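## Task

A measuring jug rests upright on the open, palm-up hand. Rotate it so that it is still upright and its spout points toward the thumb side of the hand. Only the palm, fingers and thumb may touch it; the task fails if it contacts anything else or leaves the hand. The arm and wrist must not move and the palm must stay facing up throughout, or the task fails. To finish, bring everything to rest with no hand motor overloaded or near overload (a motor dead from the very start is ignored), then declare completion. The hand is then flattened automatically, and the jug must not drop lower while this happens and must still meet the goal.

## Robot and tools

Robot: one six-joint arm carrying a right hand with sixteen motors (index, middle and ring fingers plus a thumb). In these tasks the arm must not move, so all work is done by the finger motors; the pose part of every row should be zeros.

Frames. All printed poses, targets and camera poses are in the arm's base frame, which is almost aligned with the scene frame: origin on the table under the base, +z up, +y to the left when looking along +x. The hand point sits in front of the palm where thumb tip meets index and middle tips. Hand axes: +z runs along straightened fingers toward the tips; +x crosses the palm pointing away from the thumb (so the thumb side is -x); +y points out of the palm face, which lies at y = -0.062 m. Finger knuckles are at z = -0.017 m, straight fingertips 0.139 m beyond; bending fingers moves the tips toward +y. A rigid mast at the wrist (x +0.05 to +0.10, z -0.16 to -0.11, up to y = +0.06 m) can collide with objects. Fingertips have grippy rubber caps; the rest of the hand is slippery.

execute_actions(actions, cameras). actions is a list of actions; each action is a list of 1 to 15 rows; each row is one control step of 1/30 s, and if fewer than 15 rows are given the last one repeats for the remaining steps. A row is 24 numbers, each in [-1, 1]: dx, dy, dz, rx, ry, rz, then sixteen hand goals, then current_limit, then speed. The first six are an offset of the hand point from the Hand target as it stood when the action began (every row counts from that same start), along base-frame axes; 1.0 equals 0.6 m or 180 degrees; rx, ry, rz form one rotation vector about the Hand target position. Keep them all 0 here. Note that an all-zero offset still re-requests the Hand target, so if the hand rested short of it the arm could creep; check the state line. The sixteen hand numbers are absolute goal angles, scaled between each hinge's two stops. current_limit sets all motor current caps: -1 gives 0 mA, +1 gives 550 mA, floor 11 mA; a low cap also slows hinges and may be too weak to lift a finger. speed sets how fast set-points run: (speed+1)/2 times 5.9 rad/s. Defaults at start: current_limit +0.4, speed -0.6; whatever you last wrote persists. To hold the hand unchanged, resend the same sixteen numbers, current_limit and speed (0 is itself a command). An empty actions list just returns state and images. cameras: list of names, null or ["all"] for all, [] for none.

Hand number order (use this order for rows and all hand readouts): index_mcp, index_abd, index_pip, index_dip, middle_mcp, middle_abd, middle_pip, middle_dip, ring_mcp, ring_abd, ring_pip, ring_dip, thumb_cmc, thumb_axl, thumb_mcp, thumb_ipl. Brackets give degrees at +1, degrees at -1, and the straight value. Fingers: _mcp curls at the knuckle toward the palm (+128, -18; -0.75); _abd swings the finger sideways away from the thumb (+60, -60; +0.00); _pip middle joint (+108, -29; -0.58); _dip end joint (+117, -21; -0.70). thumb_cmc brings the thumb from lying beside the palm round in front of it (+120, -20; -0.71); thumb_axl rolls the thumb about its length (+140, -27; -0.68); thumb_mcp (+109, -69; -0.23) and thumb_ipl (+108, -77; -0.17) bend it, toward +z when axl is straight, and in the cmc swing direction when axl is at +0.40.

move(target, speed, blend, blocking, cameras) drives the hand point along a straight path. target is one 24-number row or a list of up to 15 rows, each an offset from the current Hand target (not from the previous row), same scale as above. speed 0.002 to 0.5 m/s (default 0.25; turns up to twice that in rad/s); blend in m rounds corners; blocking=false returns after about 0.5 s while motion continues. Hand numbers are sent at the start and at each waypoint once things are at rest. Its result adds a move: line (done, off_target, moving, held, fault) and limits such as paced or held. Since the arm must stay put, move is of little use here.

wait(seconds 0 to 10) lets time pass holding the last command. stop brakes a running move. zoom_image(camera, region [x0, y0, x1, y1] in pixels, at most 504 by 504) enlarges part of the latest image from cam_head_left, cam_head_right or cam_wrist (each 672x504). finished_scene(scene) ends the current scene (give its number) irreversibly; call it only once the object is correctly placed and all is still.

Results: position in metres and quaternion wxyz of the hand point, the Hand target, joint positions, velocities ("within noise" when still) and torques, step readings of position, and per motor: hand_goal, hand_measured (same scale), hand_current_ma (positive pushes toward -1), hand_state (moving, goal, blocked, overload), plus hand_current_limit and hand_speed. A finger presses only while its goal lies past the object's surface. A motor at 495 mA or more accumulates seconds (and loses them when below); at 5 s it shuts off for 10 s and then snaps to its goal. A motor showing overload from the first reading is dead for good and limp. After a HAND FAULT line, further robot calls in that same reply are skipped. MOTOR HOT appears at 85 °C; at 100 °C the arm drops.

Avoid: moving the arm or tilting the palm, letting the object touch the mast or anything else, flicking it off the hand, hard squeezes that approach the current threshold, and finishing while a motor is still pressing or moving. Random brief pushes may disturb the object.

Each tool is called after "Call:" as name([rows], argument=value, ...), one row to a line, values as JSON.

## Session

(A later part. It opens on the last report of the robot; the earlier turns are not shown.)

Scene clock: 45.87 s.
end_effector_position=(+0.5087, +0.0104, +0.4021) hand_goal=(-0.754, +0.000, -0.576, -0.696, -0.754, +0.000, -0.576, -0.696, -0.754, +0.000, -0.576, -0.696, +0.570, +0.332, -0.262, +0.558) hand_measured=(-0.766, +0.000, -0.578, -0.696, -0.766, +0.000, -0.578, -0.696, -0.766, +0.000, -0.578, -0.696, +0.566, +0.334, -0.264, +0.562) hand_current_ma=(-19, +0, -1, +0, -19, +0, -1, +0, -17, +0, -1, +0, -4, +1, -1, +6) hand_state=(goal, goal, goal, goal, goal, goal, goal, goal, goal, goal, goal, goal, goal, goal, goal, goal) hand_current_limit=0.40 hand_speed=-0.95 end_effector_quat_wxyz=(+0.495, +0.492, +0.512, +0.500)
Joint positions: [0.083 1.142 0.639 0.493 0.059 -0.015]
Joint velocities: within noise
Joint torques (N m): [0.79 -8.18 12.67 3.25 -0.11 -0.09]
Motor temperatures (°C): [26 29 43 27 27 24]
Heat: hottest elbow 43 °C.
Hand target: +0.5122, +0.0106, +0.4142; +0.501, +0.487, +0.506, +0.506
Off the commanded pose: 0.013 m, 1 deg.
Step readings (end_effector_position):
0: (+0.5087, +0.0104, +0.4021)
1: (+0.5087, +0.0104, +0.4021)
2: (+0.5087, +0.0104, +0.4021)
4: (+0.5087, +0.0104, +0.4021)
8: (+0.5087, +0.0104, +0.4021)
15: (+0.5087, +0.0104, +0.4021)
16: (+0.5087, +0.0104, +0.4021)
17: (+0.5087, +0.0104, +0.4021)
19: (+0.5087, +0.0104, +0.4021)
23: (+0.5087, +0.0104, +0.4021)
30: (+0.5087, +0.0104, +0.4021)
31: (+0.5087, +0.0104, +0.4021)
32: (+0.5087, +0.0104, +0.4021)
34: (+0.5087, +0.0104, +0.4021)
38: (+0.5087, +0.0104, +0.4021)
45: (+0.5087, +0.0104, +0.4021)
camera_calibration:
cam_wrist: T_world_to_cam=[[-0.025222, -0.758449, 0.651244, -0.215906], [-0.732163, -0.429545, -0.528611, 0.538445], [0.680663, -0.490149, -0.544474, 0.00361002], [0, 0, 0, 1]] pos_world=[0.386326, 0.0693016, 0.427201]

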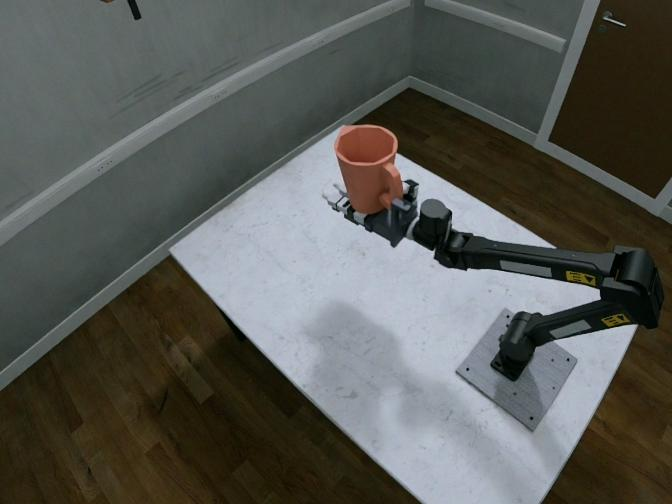

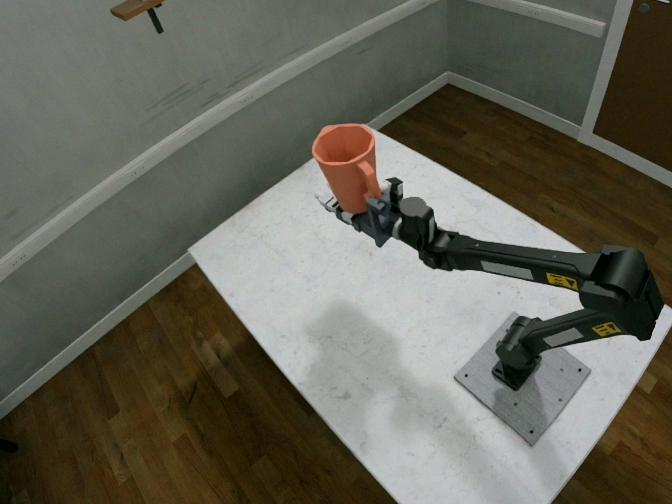

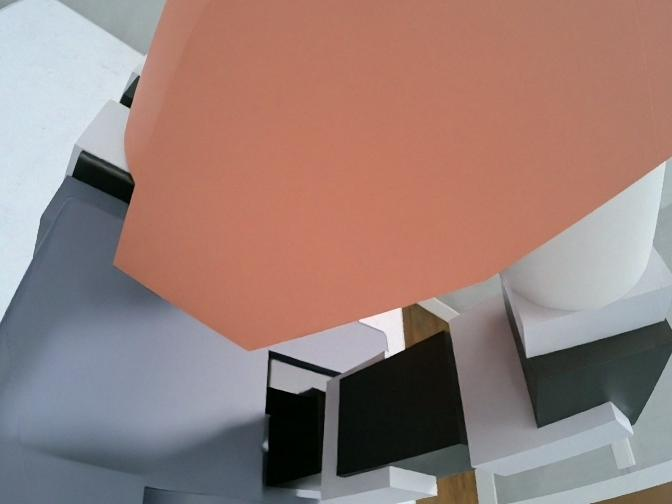

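Call:
execute_actions([
  [[0,0,0,0,0,0,-0.754,0,-0.576,-0.696,-0.754,0,-0.576,-0.696,-0.754,0,-0.576,-0.696,0.6,0.331,-0.246,0.53,0.4,-0.95]],
  [[0,0,0,0,0,0,-0.754,0,-0.576,-0.696,-0.754,0,-0.576,-0.696,-0.754,0,-0.576,-0.696,0.6286,0.33,-0.23,0.5,0.4,-0.95]],
  [[0,0,0,0,0,0,-0.754,0,-0.576,-0.696,-0.754,0,-0.576,-0.696,-0.754,0,-0.576,-0.696,0.657,0.329,-0.213,0.47,0.4,-0.95]],
  [[0,0,0,0,0,0,-0.754,0,-0.576,-0.696,-0.754,0,-0.576,-0.696,-0.754,0,-0.576,-0.696,0.686,0.327,-0.197,0.44,0.4,-0.95]],
])

Call:
zoom_image(camera="cam_head_left", region=[310, 115, 450, 255])

Call:
zoom_image(camera="cam_head_right", region=[295, 115, 435, 255])

Scene clock: 49.07 s.
end_effector_position=(+0.5087, +0.0104, +0.4021) hand_goal=(-0.754, +0.000, -0.576, -0.696, -0.754, +0.000, -0.576, -0.696, -0.754, +0.000, -0.576, -0.696, +0.686, +0.326, -0.198, +0.440) hand_measured=(-0.766, +0.000, -0.578, -0.696, -0.766, +0.000, -0.578, -0.696, -0.766, +0.000, -0.578, -0.696, +0.686, +0.328, -0.198, +0.446) hand_current_ma=(-19, +0, -1, +0, -19, +0, -1, +0, -17, +0, -1, +0, +0, +2, +0, +8) hand_state=(goal, goal, goal, goal, goal, goal, goal, goal, goal, goal, goal, goal, goal, goal, goal, goal) hand_current_limit=0.40 hand_speed=-0.95 end_effector_quat_wxyz=(+0.495, +0.492, +0.512, +0.500)
Joint positions: [0.083 1.142 0.639 0.493 0.059 -0.015]
Joint velocities: within noise
Joint torques (N m): [0.79 -8.18 12.67 3.23 -0.11 -0.08]
Motor temperatures (°C): [26 29 43 27 27 24]
Heat: hottest elbow 43 °C.
Hand target: +0.5121, +0.0106, +0.4142; +0.501, +0.487, +0.506, +0.506
Off the commanded pose: 0.013 m, 1 deg.
Step readings (end_effector_position):
0: (+0.5087, +0.0104, +0.4021)
1: (+0.5087, +0.0104, +0.4021)
2: (+0.5087, +0.0104, +0.4021)
4: (+0.5087, +0.0104, +0.4021)
8: (+0.5087, +0.0104, +0.4021)
15: (+0.5087, +0.0104, +0.4021)
16: (+0.5087, +0.0104, +0.4021)
17: (+0.5087, +0.0104, +0.4021)
19: (+0.5087, +0.0104, +0.4021)
23: (+0.5087, +0.0104, +0.4021)
30: (+0.5087, +0.0104, +0.4021)
31: (+0.5087, +0.0104, +0.4021)
32: (+0.5087, +0.0104, +0.4021)
34: (+0.5087, +0.0104, +0.4021)
38: (+0.5087, +0.0104, +0.4021)
45: (+0.5087, +0.0104, +0.4021)
46: (+0.5087, +0.0104, +0.4021)
47: (+0.5087, +0.0104, +0.4021)
49: (+0.5087, +0.0104, +0.4021)
53: (+0.5087, +0.0104, +0.4021)
60: (+0.5087, +0.0104, +0.4021)
camera_calibration:
cam_wrist: T_world_to_cam=[[-0.025222, -0.758449, 0.651244, -0.215906], [-0.732163, -0.429545, -0.528611, 0.538445], [0.680663, -0.490149, -0.544474, 0.00361002], [0, 0, 0, 1]] pos_world=[0.386326, 0.0693016, 0.427201]

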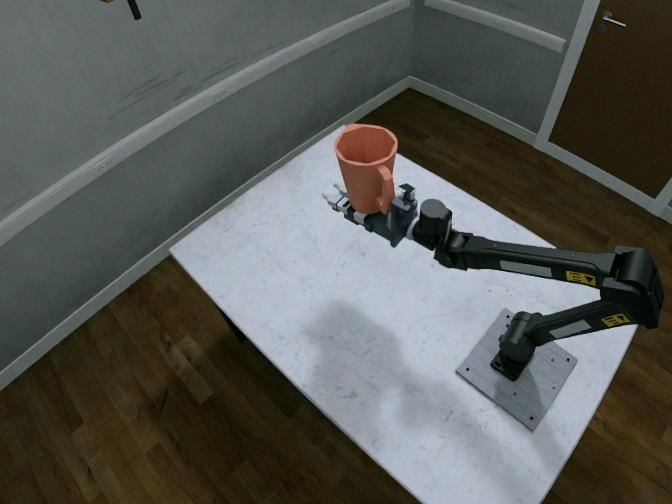

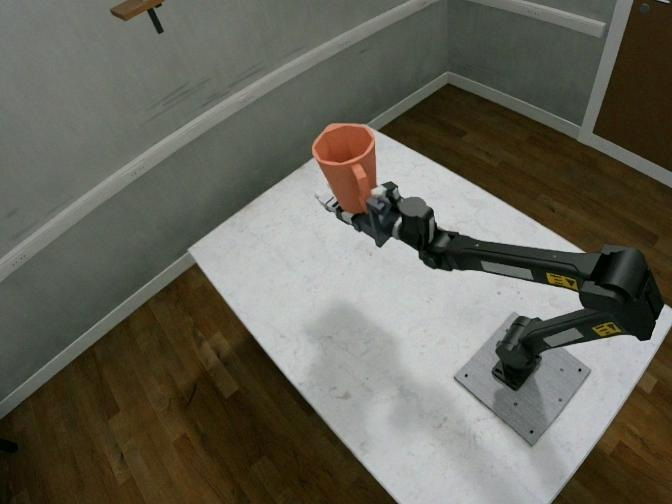

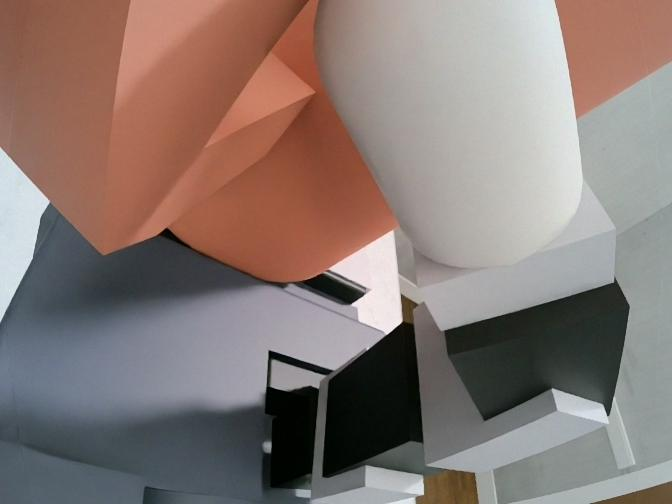

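Scaled by 3.600.

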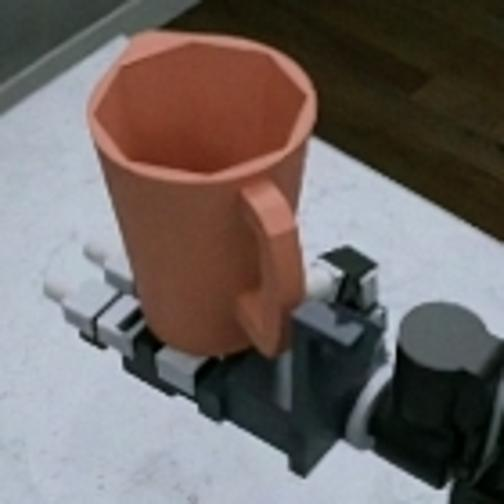

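Scaled by 3.600.

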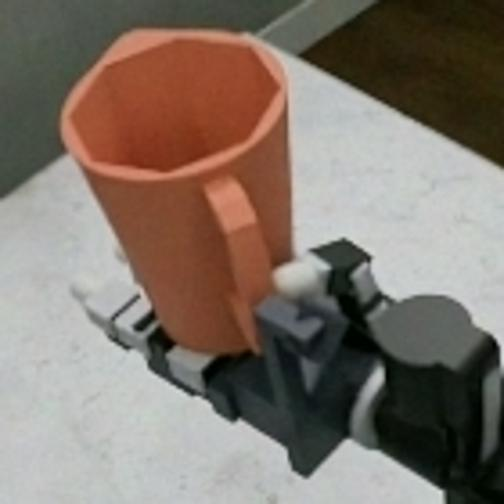

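Call:
execute_actions([
  [[0,0,0,0,0,0,-0.754,0,-0.576,-0.696,-0.754,0,-0.576,-0.696,-0.754,0,-0.576,-0.696,0.73,0.29,-0.198,0.45,0.4,-0.95]],
  [[0,0,0,0,0,0,-0.754,0,-0.576,-0.696,-0.754,0,-0.576,-0.696,-0.754,0,-0.576,-0.696,0.771,0.255,-0.199,0.463,0.4,-0.95]],
  [[0,0,0,0,0,0,-0.754,0,-0.576,-0.696,-0.754,0,-0.576,-0.696,-0.754,0,-0.576,-0.696,0.771,0.255,-0.199,0.463,0.4,-0.95]],
])

Call:
zoom_image(camera="cam_head_left", region=[310, 115, 450, 255])

Call:
zoom_image(camera="cam_head_right", region=[295, 115, 435, 255])

Scene clock: 57.27 s.
end_effector_position=(+0.5087, +0.0104, +0.4021) hand_goal=(-0.754, +0.000, -0.576, -0.696, -0.754, +0.000, -0.576, -0.696, -0.754, +0.000, -0.576, -0.696, +0.770, +0.254, -0.200, +0.462) hand_measured=(-0.766, +0.000, -0.578, -0.696, -0.766, +0.000, -0.578, -0.696, -0.766, +0.000, -0.578, -0.696, +0.770, +0.256, -0.198, +0.462) hand_current_ma=(-19, +0, -1, +0, -19, +0, -1, +0, -17, +0, -1, +0, +0, +3, +2, -1) hand_state=(goal, goal, goal, goal, goal, goal, goal, goal, goal, goal, goal, goal, goal, goal, goal, goal) hand_current_limit=0.40 hand_speed=-0.95 end_effector_quat_wxyz=(+0.495, +0.492, +0.512, +0.500)
Joint positions: [0.083 1.142 0.639 0.493 0.059 -0.015]
Joint velocities: within noise
Joint torques (N m): [0.85 -8.06 12.7 3.26 -0.11 -0.07]
Motor temperatures (°C): [26 29 44 27 27 24]
Heat: hottest elbow 44 °C.
Hand target: +0.5122, +0.0106, +0.4142; +0.501, +0.487, +0.506, +0.506
Off the commanded pose: 0.013 m, 1 deg.
Step readings (end_effector_position):
0: (+0.5087, +0.0104, +0.4021)
1: (+0.5087, +0.0104, +0.4021)
2: (+0.5087, +0.0104, +0.4021)
4: (+0.5087, +0.0104, +0.4021)
8: (+0.5087, +0.0104, +0.4021)
15: (+0.5087, +0.0104, +0.4021)
16: (+0.5087, +0.0104, +0.4021)
17: (+0.5087, +0.0104, +0.4021)
19: (+0.5087, +0.0104, +0.4021)
23: (+0.5087, +0.0104, +0.4021)
30: (+0.5087, +0.0104, +0.4021)
31: (+0.5087, +0.0104, +0.4021)
32: (+0.5087, +0.0104, +0.4021)
34: (+0.5087, +0.0104, +0.4021)
38: (+0.5087, +0.0104, +0.4021)
45: (+0.5087, +0.0104, +0.4021)
camera_calibration:
cam_wrist: T_world_to_cam=[[-0.025222, -0.758449, 0.651244, -0.215906], [-0.732163, -0.429545, -0.528611, 0.538445], [0.680663, -0.490149, -0.544474, 0.00361002], [0, 0, 0, 1]] pos_world=[0.386326, 0.0693016, 0.427201]

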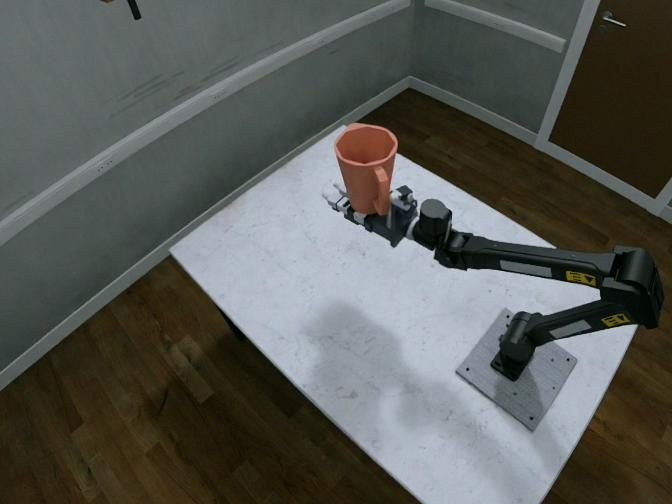

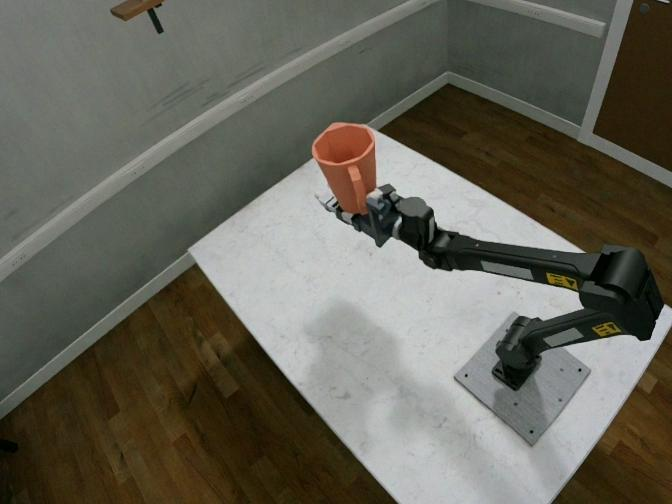

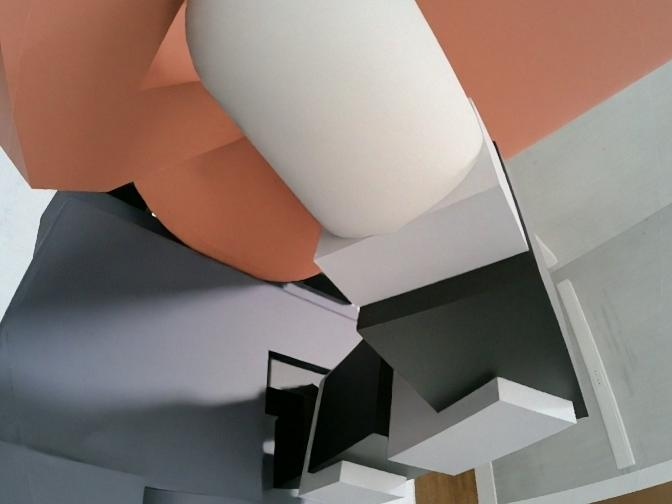

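Scaled by 3.600.

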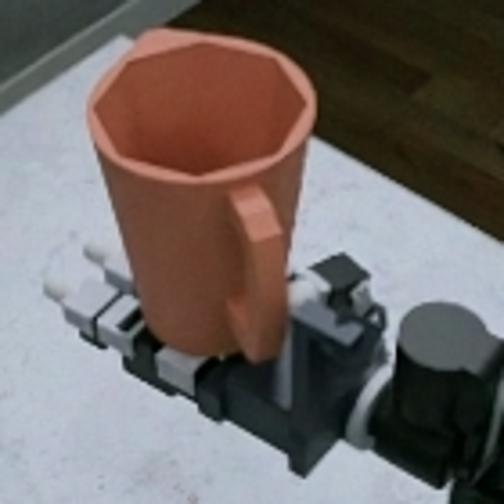

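Scaled by 3.600.

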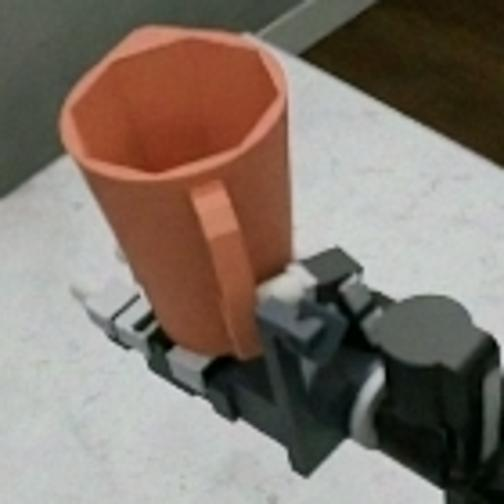

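Call:
execute_actions([
  [[0,0,0,0,0,0,-0.754,0,-0.576,-0.696,-0.754,0,-0.576,-0.696,-0.754,0,-0.576,-0.696,0.80,0.24,-0.132,0.409,0.4,-0.95]],
  [[0,0,0,0,0,0,-0.754,0,-0.576,-0.696,-0.754,0,-0.576,-0.696,-0.754,0,-0.576,-0.696,0.829,0.224,-0.065,0.355,0.4,-0.95]],
  [[0,0,0,0,0,0,-0.754,0,-0.576,-0.696,-0.754,0,-0.576,-0.696,-0.754,0,-0.576,-0.696,0.829,0.224,-0.065,0.355,0.4,-0.95]],
])

Call:
zoom_image(camera="cam_head_left", region=[310, 115, 450, 255])

Call:
zoom_image(camera="cam_head_right", region=[295, 115, 435, 255])

Scene clock: 69.30 s.
end_effector_position=(+0.5087, +0.0104, +0.4021) hand_goal=(-0.754, +0.000, -0.576, -0.696, -0.754, +0.000, -0.576, -0.696, -0.754, +0.000, -0.576, -0.696, +0.828, +0.224, -0.066, +0.354) hand_measured=(-0.766, +0.000, -0.578, -0.696, -0.766, +0.000, -0.578, -0.696, -0.766, +0.000, -0.578, -0.696, +0.830, +0.226, -0.066, +0.358) hand_current_ma=(-19, +0, -1, +0, -19, +0, -1, +0, -17, +0, -1, +0, +1, +2, +0, +6) hand_state=(goal, goal, goal, goal, goal, goal, goal, goal, goal, goal, goal, goal, goal, goal, goal, goal) hand_current_limit=0.40 hand_speed=-0.95 end_effector_quat_wxyz=(+0.495, +0.492, +0.512, +0.500)
Joint positions: [0.083 1.142 0.639 0.493 0.059 -0.015]
Joint velocities: within noise
Joint torques (N m): [0.79 -8.23 12.67 3.26 -0.11 -0.06]
Motor temperatures (°C): [26 29 45 27 27 24]
Heat: hottest elbow 45 °C.
Hand target: +0.5121, +0.0106, +0.4142; +0.501, +0.487, +0.506, +0.506
Off the commanded pose: 0.013 m, 1 deg.
Step readings (end_effector_position):
0: (+0.5087, +0.0104, +0.4021)
1: (+0.5087, +0.0104, +0.4021)
2: (+0.5087, +0.0104, +0.4021)
4: (+0.5087, +0.0104, +0.4021)
8: (+0.5087, +0.0104, +0.4021)
15: (+0.5087, +0.0104, +0.4021)
16: (+0.5087, +0.0104, +0.4021)
17: (+0.5087, +0.0104, +0.4021)
19: (+0.5087, +0.0104, +0.4021)
23: (+0.5087, +0.0104, +0.4021)
30: (+0.5087, +0.0104, +0.4021)
31: (+0.5087, +0.0104, +0.4021)
32: (+0.5087, +0.0104, +0.4021)
34: (+0.5087, +0.0104, +0.4021)
38: (+0.5087, +0.0104, +0.4021)
45: (+0.5087, +0.0104, +0.4021)
camera_calibration:
cam_wrist: T_world_to_cam=[[-0.025222, -0.758449, 0.651244, -0.215906], [-0.732163, -0.429545, -0.528611, 0.538445], [0.680663, -0.490149, -0.544474, 0.00361002], [0, 0, 0, 1]] pos_world=[0.386326, 0.0693016, 0.427201]

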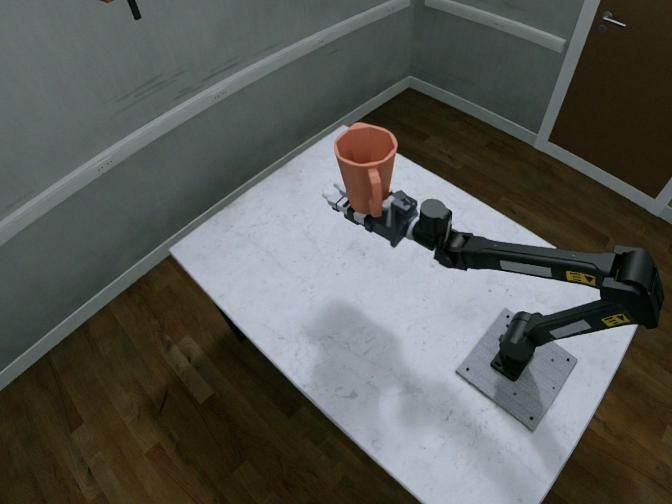

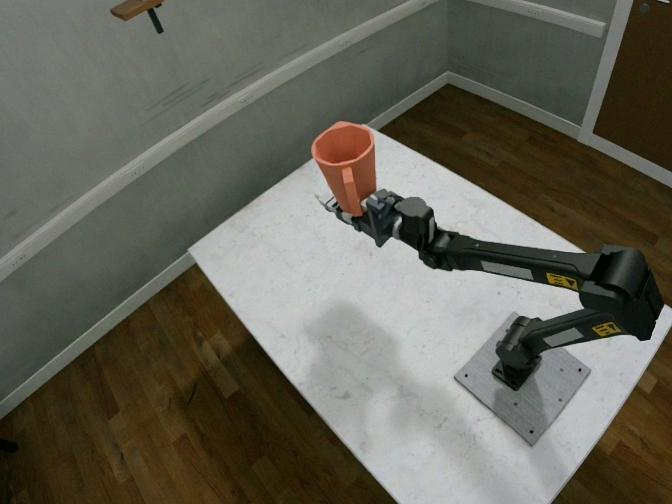

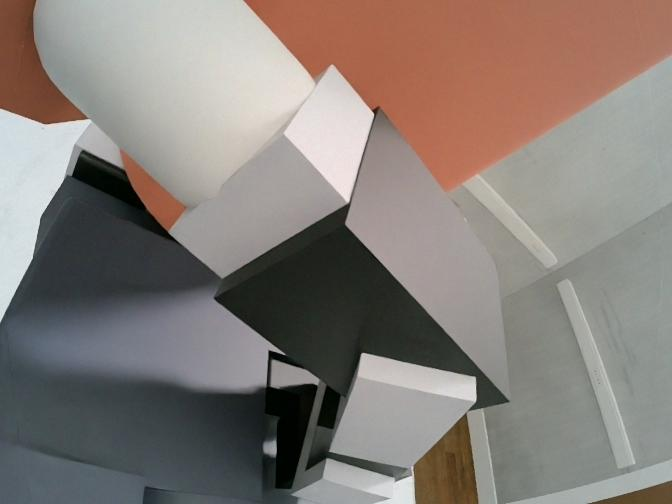

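Scaled by 3.600.

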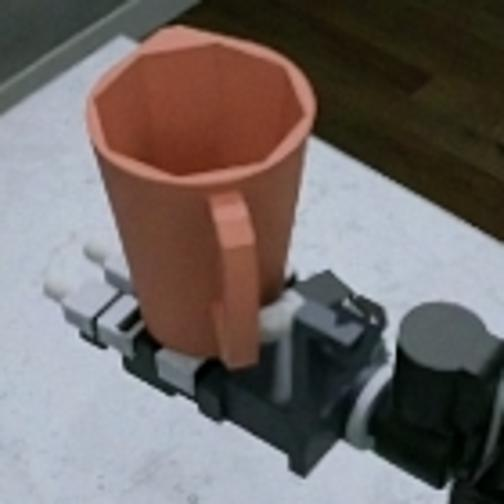

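Scaled by 3.600.

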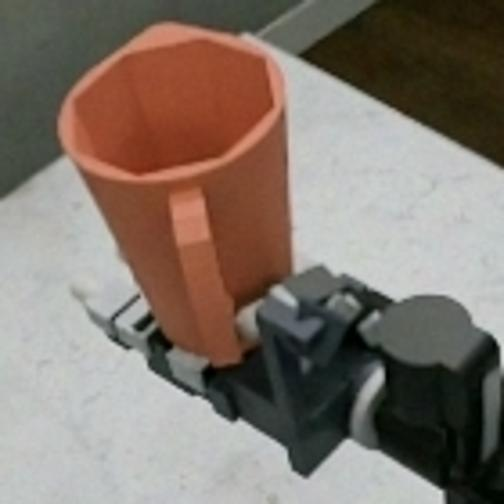

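Call:
zoom_image(camera="cam_head_left", region=[330, 165, 410, 225])

Call:
zoom_image(camera="cam_head_left", region=[325, 115, 405, 175])

Call:
zoom_image(camera="cam_head_right", region=[310, 165, 390, 225])

Call:
zoom_image(camera="cam_head_right", region=[305, 115, 385, 175])

Scaled by 6.300.

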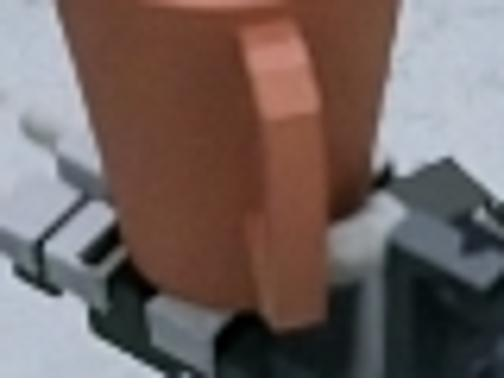

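Scaled by 6.300.

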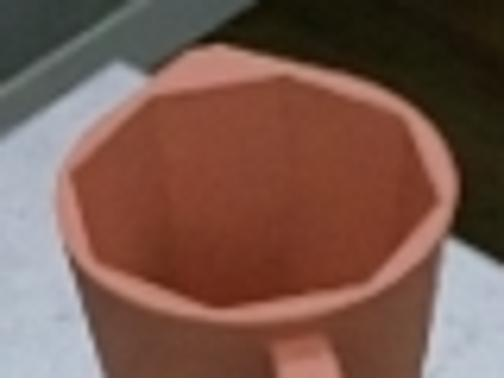

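Scaled by 6.300.

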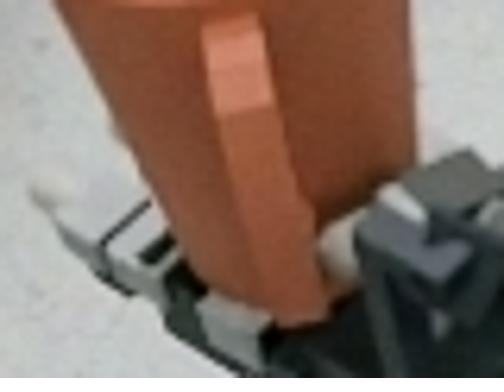

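Scaled by 6.300.

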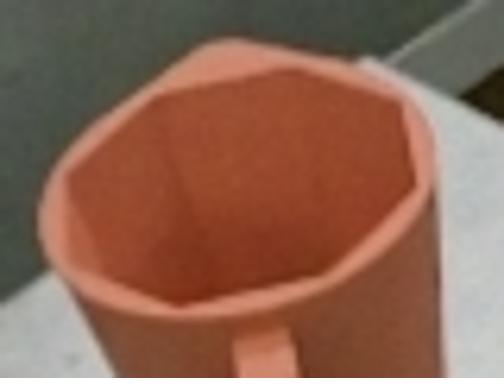

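Call:
execute_actions([
  [[0,0,0,0,0,0,-0.754,0,-0.576,-0.696,-0.754,0,-0.576,-0.696,-0.754,0.5,-0.576,-0.696,0.829,0.224,-0.065,0.355,0.4,-0.92]],
  [[0,0,0,0,0,0,-0.754,0,-0.576,-0.696,-0.754,0,-0.576,-0.696,-0.754,1,-0.576,-0.696,0.829,0.224,-0.065,0.355,0.4,-0.92]],
  [[0,0,0,0,0,0,-0.754,0,-0.576,-0.696,-0.754,0,-0.576,-0.696,-0.754,1,-0.576,-0.696,0.829,0.224,-0.065,0.355,0.4,-0.92]],
  [[0,0,0,0,0,0,-0.754,0,-0.576,-0.696,-0.754,0,-0.576,-0.696,-0.754,1,-0.2,-0.696,0.829,0.224,-0.065,0.355,0.4,-0.92]],
  [[0,0,0,0,0,0,-0.754,0,-0.576,-0.696,-0.754,0,-0.576,-0.696,-0.754,1,0.08,-0.696,0.829,0.224,-0.065,0.355,0.4,-0.92]],
])

Call:
zoom_image(camera="cam_head_left", region=[310, 115, 450, 255])

Call:
zoom_image(camera="cam_head_right", region=[295, 115, 435, 255])

Scene clock: 84.63 s.
end_effector_position=(+0.5087, +0.0104, +0.4021) hand_goal=(-0.754, +0.000, -0.576, -0.696, -0.754, +0.000, -0.576, -0.696, -0.754, +1.000, +0.080, -0.696, +0.828, +0.224, -0.066, +0.354) hand_measured=(-0.766, +0.000, -0.578, -0.696, -0.766, +0.000, -0.578, -0.696, -0.766, +0.996, +0.072, -0.696, +0.832, +0.226, -0.064, +0.358) hand_current_ma=(-19, +0, -1, +0, -19, +0, -1, +0, -17, -4, -8, +0, +4, +2, +2, +6) hand_state=(goal, goal, goal, goal, goal, goal, goal, goal, goal, goal, goal, goal, goal, goal, goal, goal) hand_current_limit=0.40 hand_speed=-0.92 end_effector_quat_wxyz=(+0.495, +0.492, +0.512, +0.500)
Joint positions: [0.083 1.142 0.639 0.493 0.059 -0.015]
Joint velocities: within noise
Joint torques (N m): [0.85 -8.18 12.67 3.23 -0.11 -0.04]
Motor temperatures (°C): [26 29 47 27 27 24]
Heat: hottest elbow 47 °C.
Hand target: +0.5122, +0.0106, +0.4142; +0.501, +0.487, +0.506, +0.506
Off the commanded pose: 0.013 m, 1 deg.
Step readings (end_effector_position):
0: (+0.5087, +0.0104, +0.4021)
1: (+0.5087, +0.0104, +0.4021)
2: (+0.5087, +0.0104, +0.4021)
4: (+0.5087, +0.0104, +0.4021)
8: (+0.5087, +0.0104, +0.4021)
15: (+0.5087, +0.0104, +0.4021)
16: (+0.5087, +0.0104, +0.4021)
17: (+0.5087, +0.0104, +0.4021)
19: (+0.5087, +0.0104, +0.4021)
23: (+0.5087, +0.0104, +0.4021)
30: (+0.5087, +0.0104, +0.4021)
31: (+0.5087, +0.0104, +0.4021)
32: (+0.5087, +0.0104, +0.4021)
34: (+0.5087, +0.0104, +0.4021)
38: (+0.5087, +0.0104, +0.4021)
45: (+0.5087, +0.0104, +0.4021)
46: (+0.5087, +0.0104, +0.4021)
47: (+0.5087, +0.0104, +0.4021)
49: (+0.5087, +0.0104, +0.4021)
53: (+0.5087, +0.0104, +0.4021)
60: (+0.5087, +0.0104, +0.4021)
61: (+0.5087, +0.0104, +0.4021)
62: (+0.5087, +0.0104, +0.4021)
64: (+0.5087, +0.0104, +0.4021)
68: (+0.5087, +0.0104, +0.4021)
75: (+0.5087, +0.0104, +0.4021)
camera_calibration:
cam_wrist: T_world_to_cam=[[-0.025222, -0.758449, 0.651244, -0.215906], [-0.732163, -0.429545, -0.528611, 0.538445], [0.680663, -0.490149, -0.544474, 0.00361002], [0, 0, 0, 1]] pos_world=[0.386326, 0.0693016, 0.427201]

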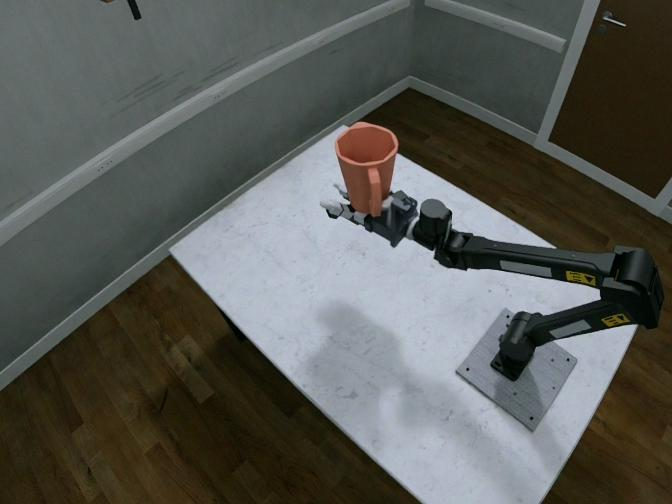

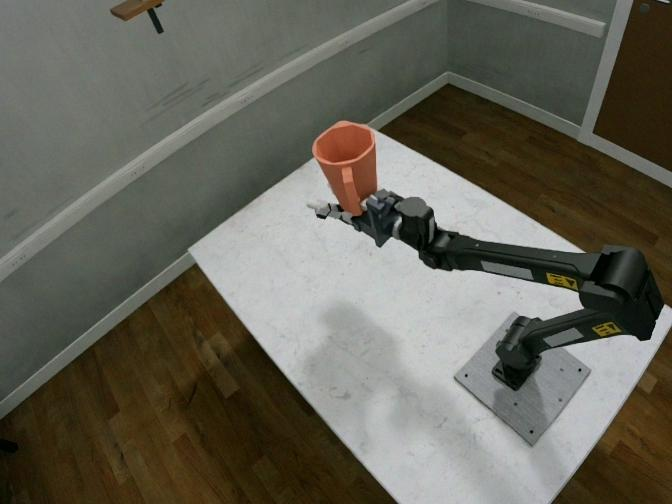

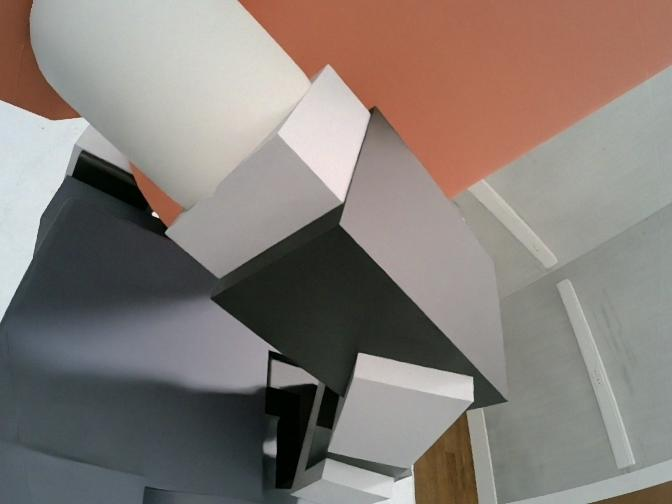

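Scaled by 3.600.

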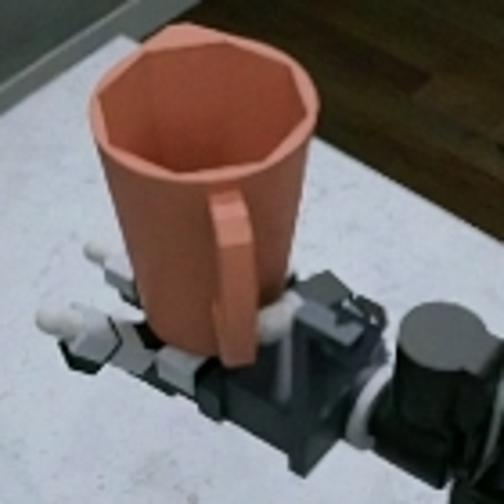

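Scaled by 3.600.

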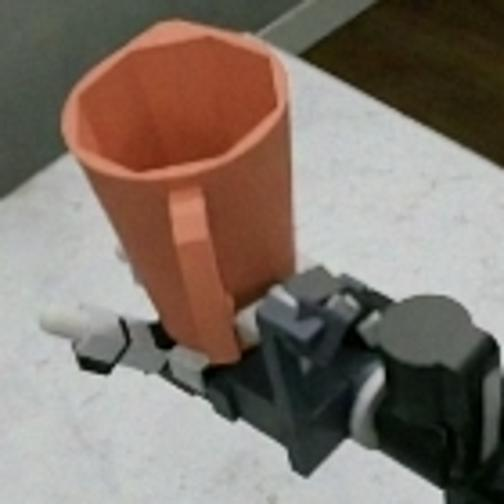

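Call:
execute_actions([
  [[0,0,0,0,0,0,-0.754,0,-0.576,-0.696,-0.754,0,-0.576,-0.696,-0.754,1,0.299,-0.696,0.829,0.224,-0.065,0.355,0.4,-0.94]],
  [[0,0,0,0,0,0,-0.754,0,-0.576,-0.696,-0.754,0,-0.576,-0.696,-0.754,1,0.41,-0.696,0.829,0.224,-0.065,0.355,0.4,-0.94]],
  [[0,0,0,0,0,0,-0.754,0,-0.576,-0.696,-0.754,0,-0.576,-0.696,-0.754,1,0.518,-0.696,0.829,0.224,-0.065,0.355,0.4,-0.94]],
])

Call:
zoom_image(camera="cam_head_left", region=[310, 115, 450, 255])

Call:
zoom_image(camera="cam_head_right", region=[295, 115, 435, 255])

Scene clock: 88.70 s.
end_effector_position=(+0.5087, +0.0104, +0.4021) hand_goal=(-0.754, +0.000, -0.576, -0.696, -0.754, +0.000, -0.576, -0.696, -0.754, +1.000, +0.518, -0.696, +0.828, +0.224, -0.066, +0.354) hand_measured=(-0.766, +0.000, -0.578, -0.696, -0.766, +0.000, -0.578, -0.696, -0.766, +0.996, +0.514, -0.696, +0.832, +0.226, -0.064, +0.358) hand_current_ma=(-19, +0, -1, +0, -19, +0, -1, +0, -17, -4, -5, +0, +4, +2, +2, +6) hand_state=(goal, goal, goal, goal, goal, goal, goal, goal, goal, goal, goal, goal, goal, goal, goal, goal) hand_current_limit=0.40 hand_speed=-0.94 end_effector_quat_wxyz=(+0.495, +0.492, +0.512, +0.500)
Joint positions: [0.083 1.142 0.639 0.493 0.059 -0.015]
Joint velocities: within noise
Joint torques (N m): [0.85 -8.18 12.68 3.23 -0.11 -0.04]
Motor temperatures (°C): [26 29 47 27 27 24]
Heat: hottest elbow 47 °C.
Hand target: +0.5121, +0.0106, +0.4142; +0.501, +0.487, +0.506, +0.506
Off the commanded pose: 0.013 m, 1 deg.
Step readings (end_effector_position):
0: (+0.5087, +0.0104, +0.4021)
1: (+0.5087, +0.0104, +0.4021)
2: (+0.5087, +0.0104, +0.4021)
4: (+0.5087, +0.0104, +0.4021)
8: (+0.5087, +0.0104, +0.4021)
15: (+0.5087, +0.0104, +0.4021)
16: (+0.5087, +0.0104, +0.4021)
17: (+0.5087, +0.0104, +0.4021)
19: (+0.5087, +0.0104, +0.4021)
23: (+0.5087, +0.0104, +0.4021)
30: (+0.5087, +0.0104, +0.4021)
31: (+0.5087, +0.0104, +0.4021)
32: (+0.5087, +0.0104, +0.4021)
34: (+0.5087, +0.0104, +0.4021)
38: (+0.5087, +0.0104, +0.4021)
45: (+0.5087, +0.0104, +0.4021)
camera_calibration:
cam_wrist: T_world_to_cam=[[-0.025222, -0.758449, 0.651244, -0.215906], [-0.732163, -0.429545, -0.528611, 0.538445], [0.680663, -0.490149, -0.544474, 0.00361002], [0, 0, 0, 1]] pos_world=[0.386326, 0.0693016, 0.427201]

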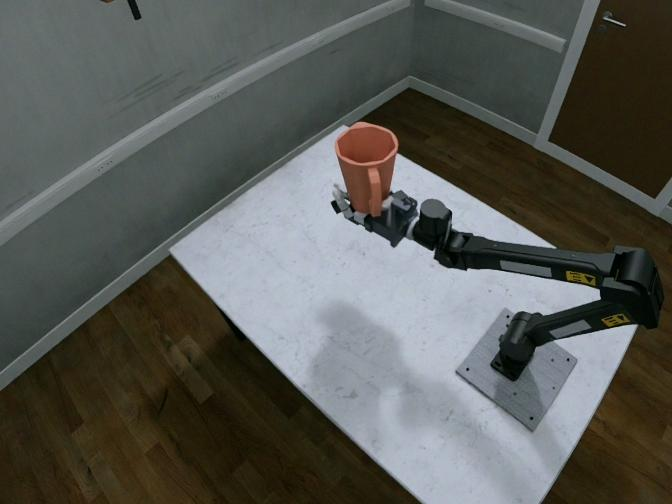

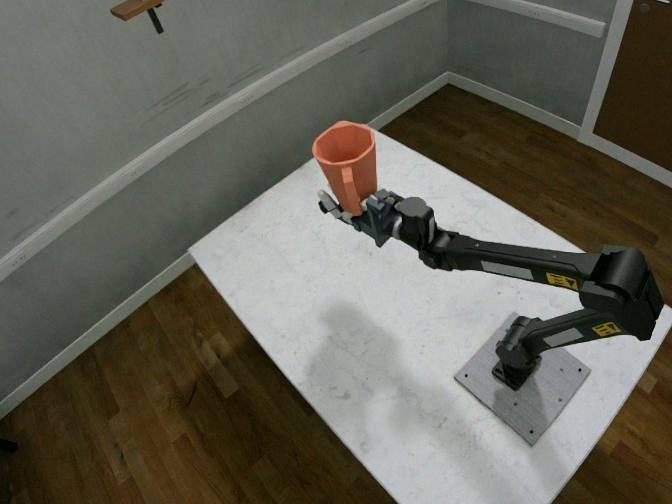

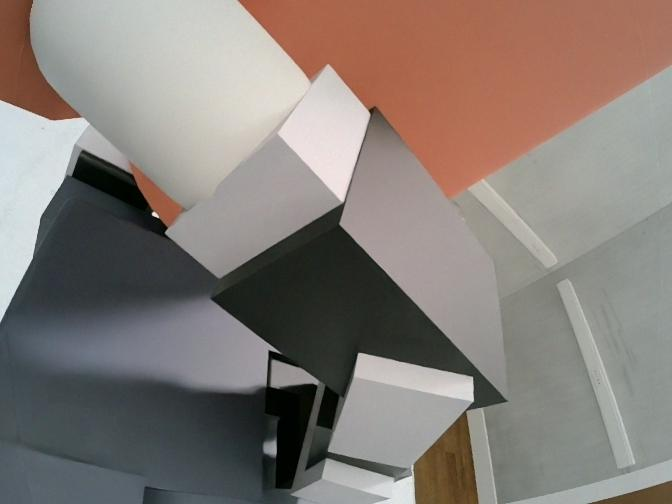

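Scaled by 3.600.

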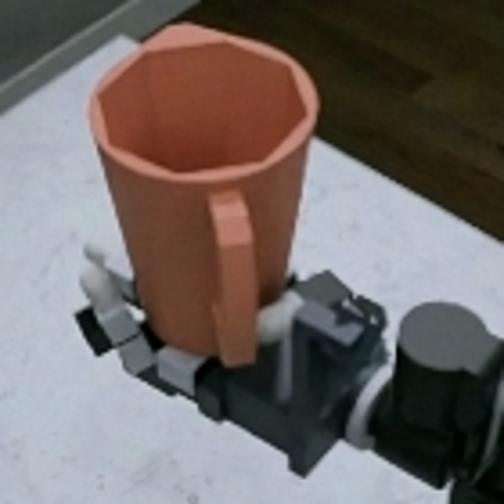

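Scaled by 3.600.

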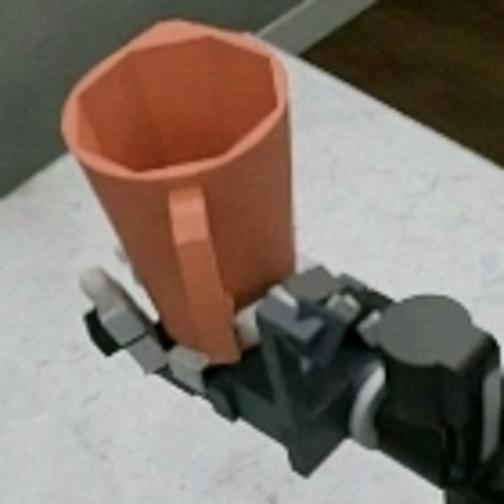

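Call:
execute_actions([
  [[0,0,0,0,0,0,-0.754,0,-0.576,-0.696,-0.754,0,-0.576,-0.696,-0.754,1,0.6,-0.696,0.829,0.224,-0.065,0.355,0.4,-0.95]],
  [[0,0,0,0,0,0,-0.754,0,-0.576,-0.696,-0.754,0,-0.576,-0.696,-0.754,1,0.67,-0.696,0.829,0.224,-0.065,0.355,0.4,-0.95]],
  [[0,0,0,0,0,0,-0.754,0,-0.576,-0.696,-0.754,0,-0.576,-0.696,-0.754,1,0.74,-0.696,0.829,0.224,-0.065,0.355,0.4,-0.95]],
])

Call:
zoom_image(camera="cam_head_left", region=[310, 115, 450, 255])

Call:
zoom_image(camera="cam_head_right", region=[295, 115, 435, 255])

Scene clock: 91.47 s.
end_effector_position=(+0.5087, +0.0104, +0.4021) hand_goal=(-0.754, +0.000, -0.576, -0.696, -0.754, +0.000, -0.576, -0.696, -0.754, +1.000, +0.740, -0.696, +0.828, +0.224, -0.066, +0.354) hand_measured=(-0.766, +0.000, -0.578, -0.696, -0.766, +0.000, -0.578, -0.696, -0.766, +0.996, +0.722, -0.698, +0.832, +0.226, -0.064, +0.358) hand_current_ma=(-19, +0, -1, +0, -19, +0, -1, +0, -17, -2, -29, -1, +4, +2, +2, +6) hand_state=(goal, goal, goal, goal, goal, goal, goal, goal, goal, goal, goal, goal, goal, goal, goal, goal) hand_current_limit=0.40 hand_speed=-0.95 end_effector_quat_wxyz=(+0.495, +0.492, +0.512, +0.500)
Joint positions: [0.083 1.142 0.639 0.493 0.059 -0.015]
Joint velocities: within noise
Joint torques (N m): [0.79 -8.23 12.67 3.22 -0.11 -0.04]
Motor temperatures (°C): [26 29 47 27 27 24]
Heat: hottest elbow 47 °C.
Hand target: +0.5121, +0.0106, +0.4142; +0.501, +0.487, +0.506, +0.506
Off the commanded pose: 0.013 m, 1 deg.
Step readings (end_effector_position):
0: (+0.5087, +0.0104, +0.4021)
1: (+0.5087, +0.0104, +0.4021)
2: (+0.5087, +0.0104, +0.4021)
4: (+0.5087, +0.0104, +0.4021)
8: (+0.5087, +0.0104, +0.4021)
15: (+0.5087, +0.0104, +0.4021)
16: (+0.5087, +0.0104, +0.4021)
17: (+0.5087, +0.0104, +0.4021)
19: (+0.5087, +0.0104, +0.4021)
23: (+0.5087, +0.0104, +0.4021)
30: (+0.5087, +0.0104, +0.4021)
31: (+0.5087, +0.0104, +0.4021)
32: (+0.5087, +0.0104, +0.4021)
34: (+0.5087, +0.0104, +0.4021)
38: (+0.5087, +0.0104, +0.4021)
45: (+0.5087, +0.0104, +0.4021)
camera_calibration:
cam_wrist: T_world_to_cam=[[-0.025222, -0.758449, 0.651244, -0.215906], [-0.732163, -0.429545, -0.528611, 0.538445], [0.680663, -0.490149, -0.544474, 0.00361002], [0, 0, 0, 1]] pos_world=[0.386326, 0.0693016, 0.427201]

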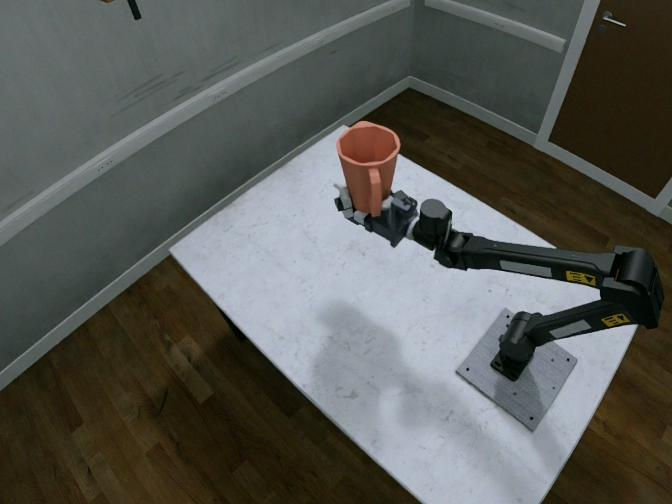

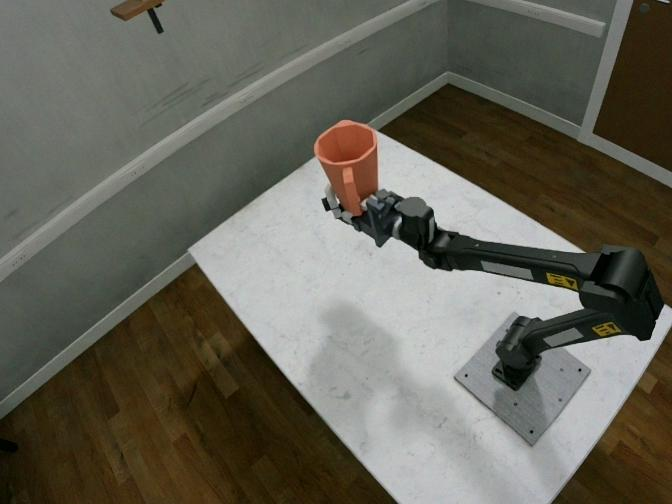

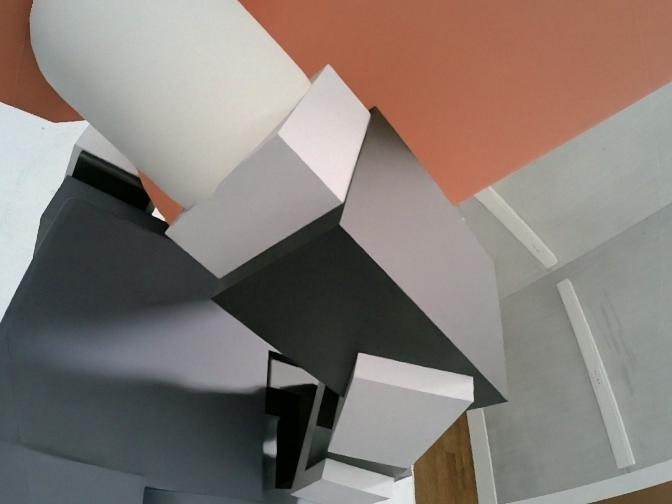

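Scaled by 3.600.

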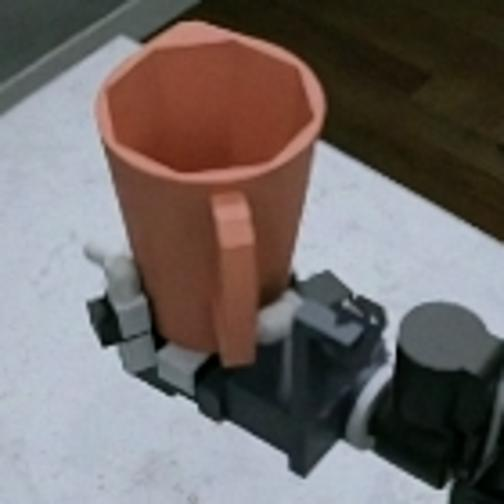

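Scaled by 3.600.

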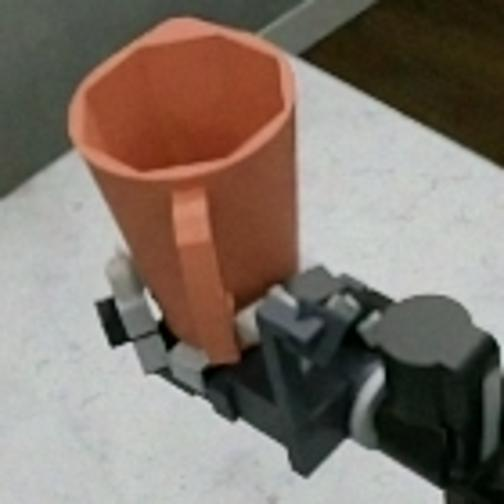

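Call:
zoom_image(camera="cam_head_left", region=[330, 165, 410, 225])

Call:
zoom_image(camera="cam_head_left", region=[325, 115, 405, 175])

Call:
zoom_image(camera="cam_head_right", region=[310, 165, 390, 225])

Call:
zoom_image(camera="cam_head_right", region=[305, 115, 385, 175])

Scaled by 6.300.

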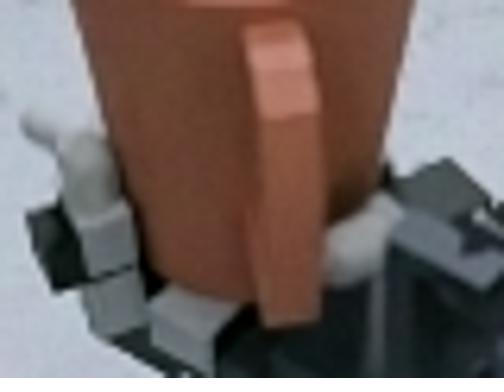

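Scaled by 6.300.

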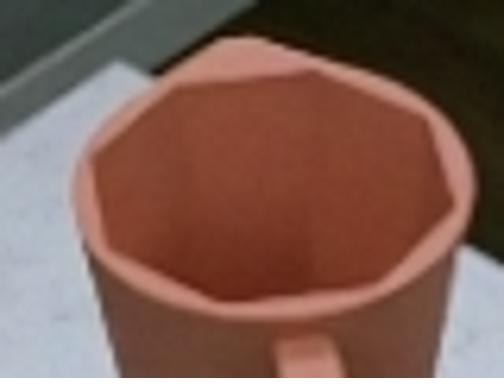

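Scaled by 6.300.

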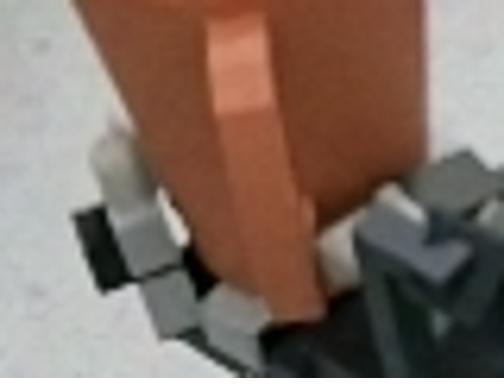

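Scaled by 6.300.

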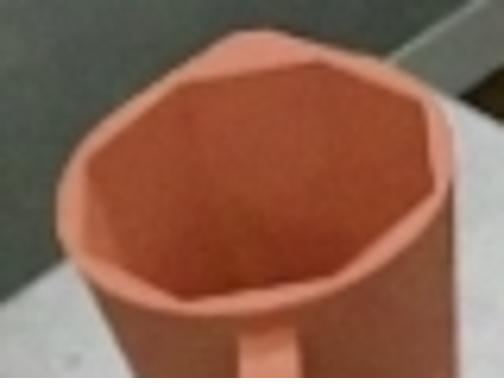

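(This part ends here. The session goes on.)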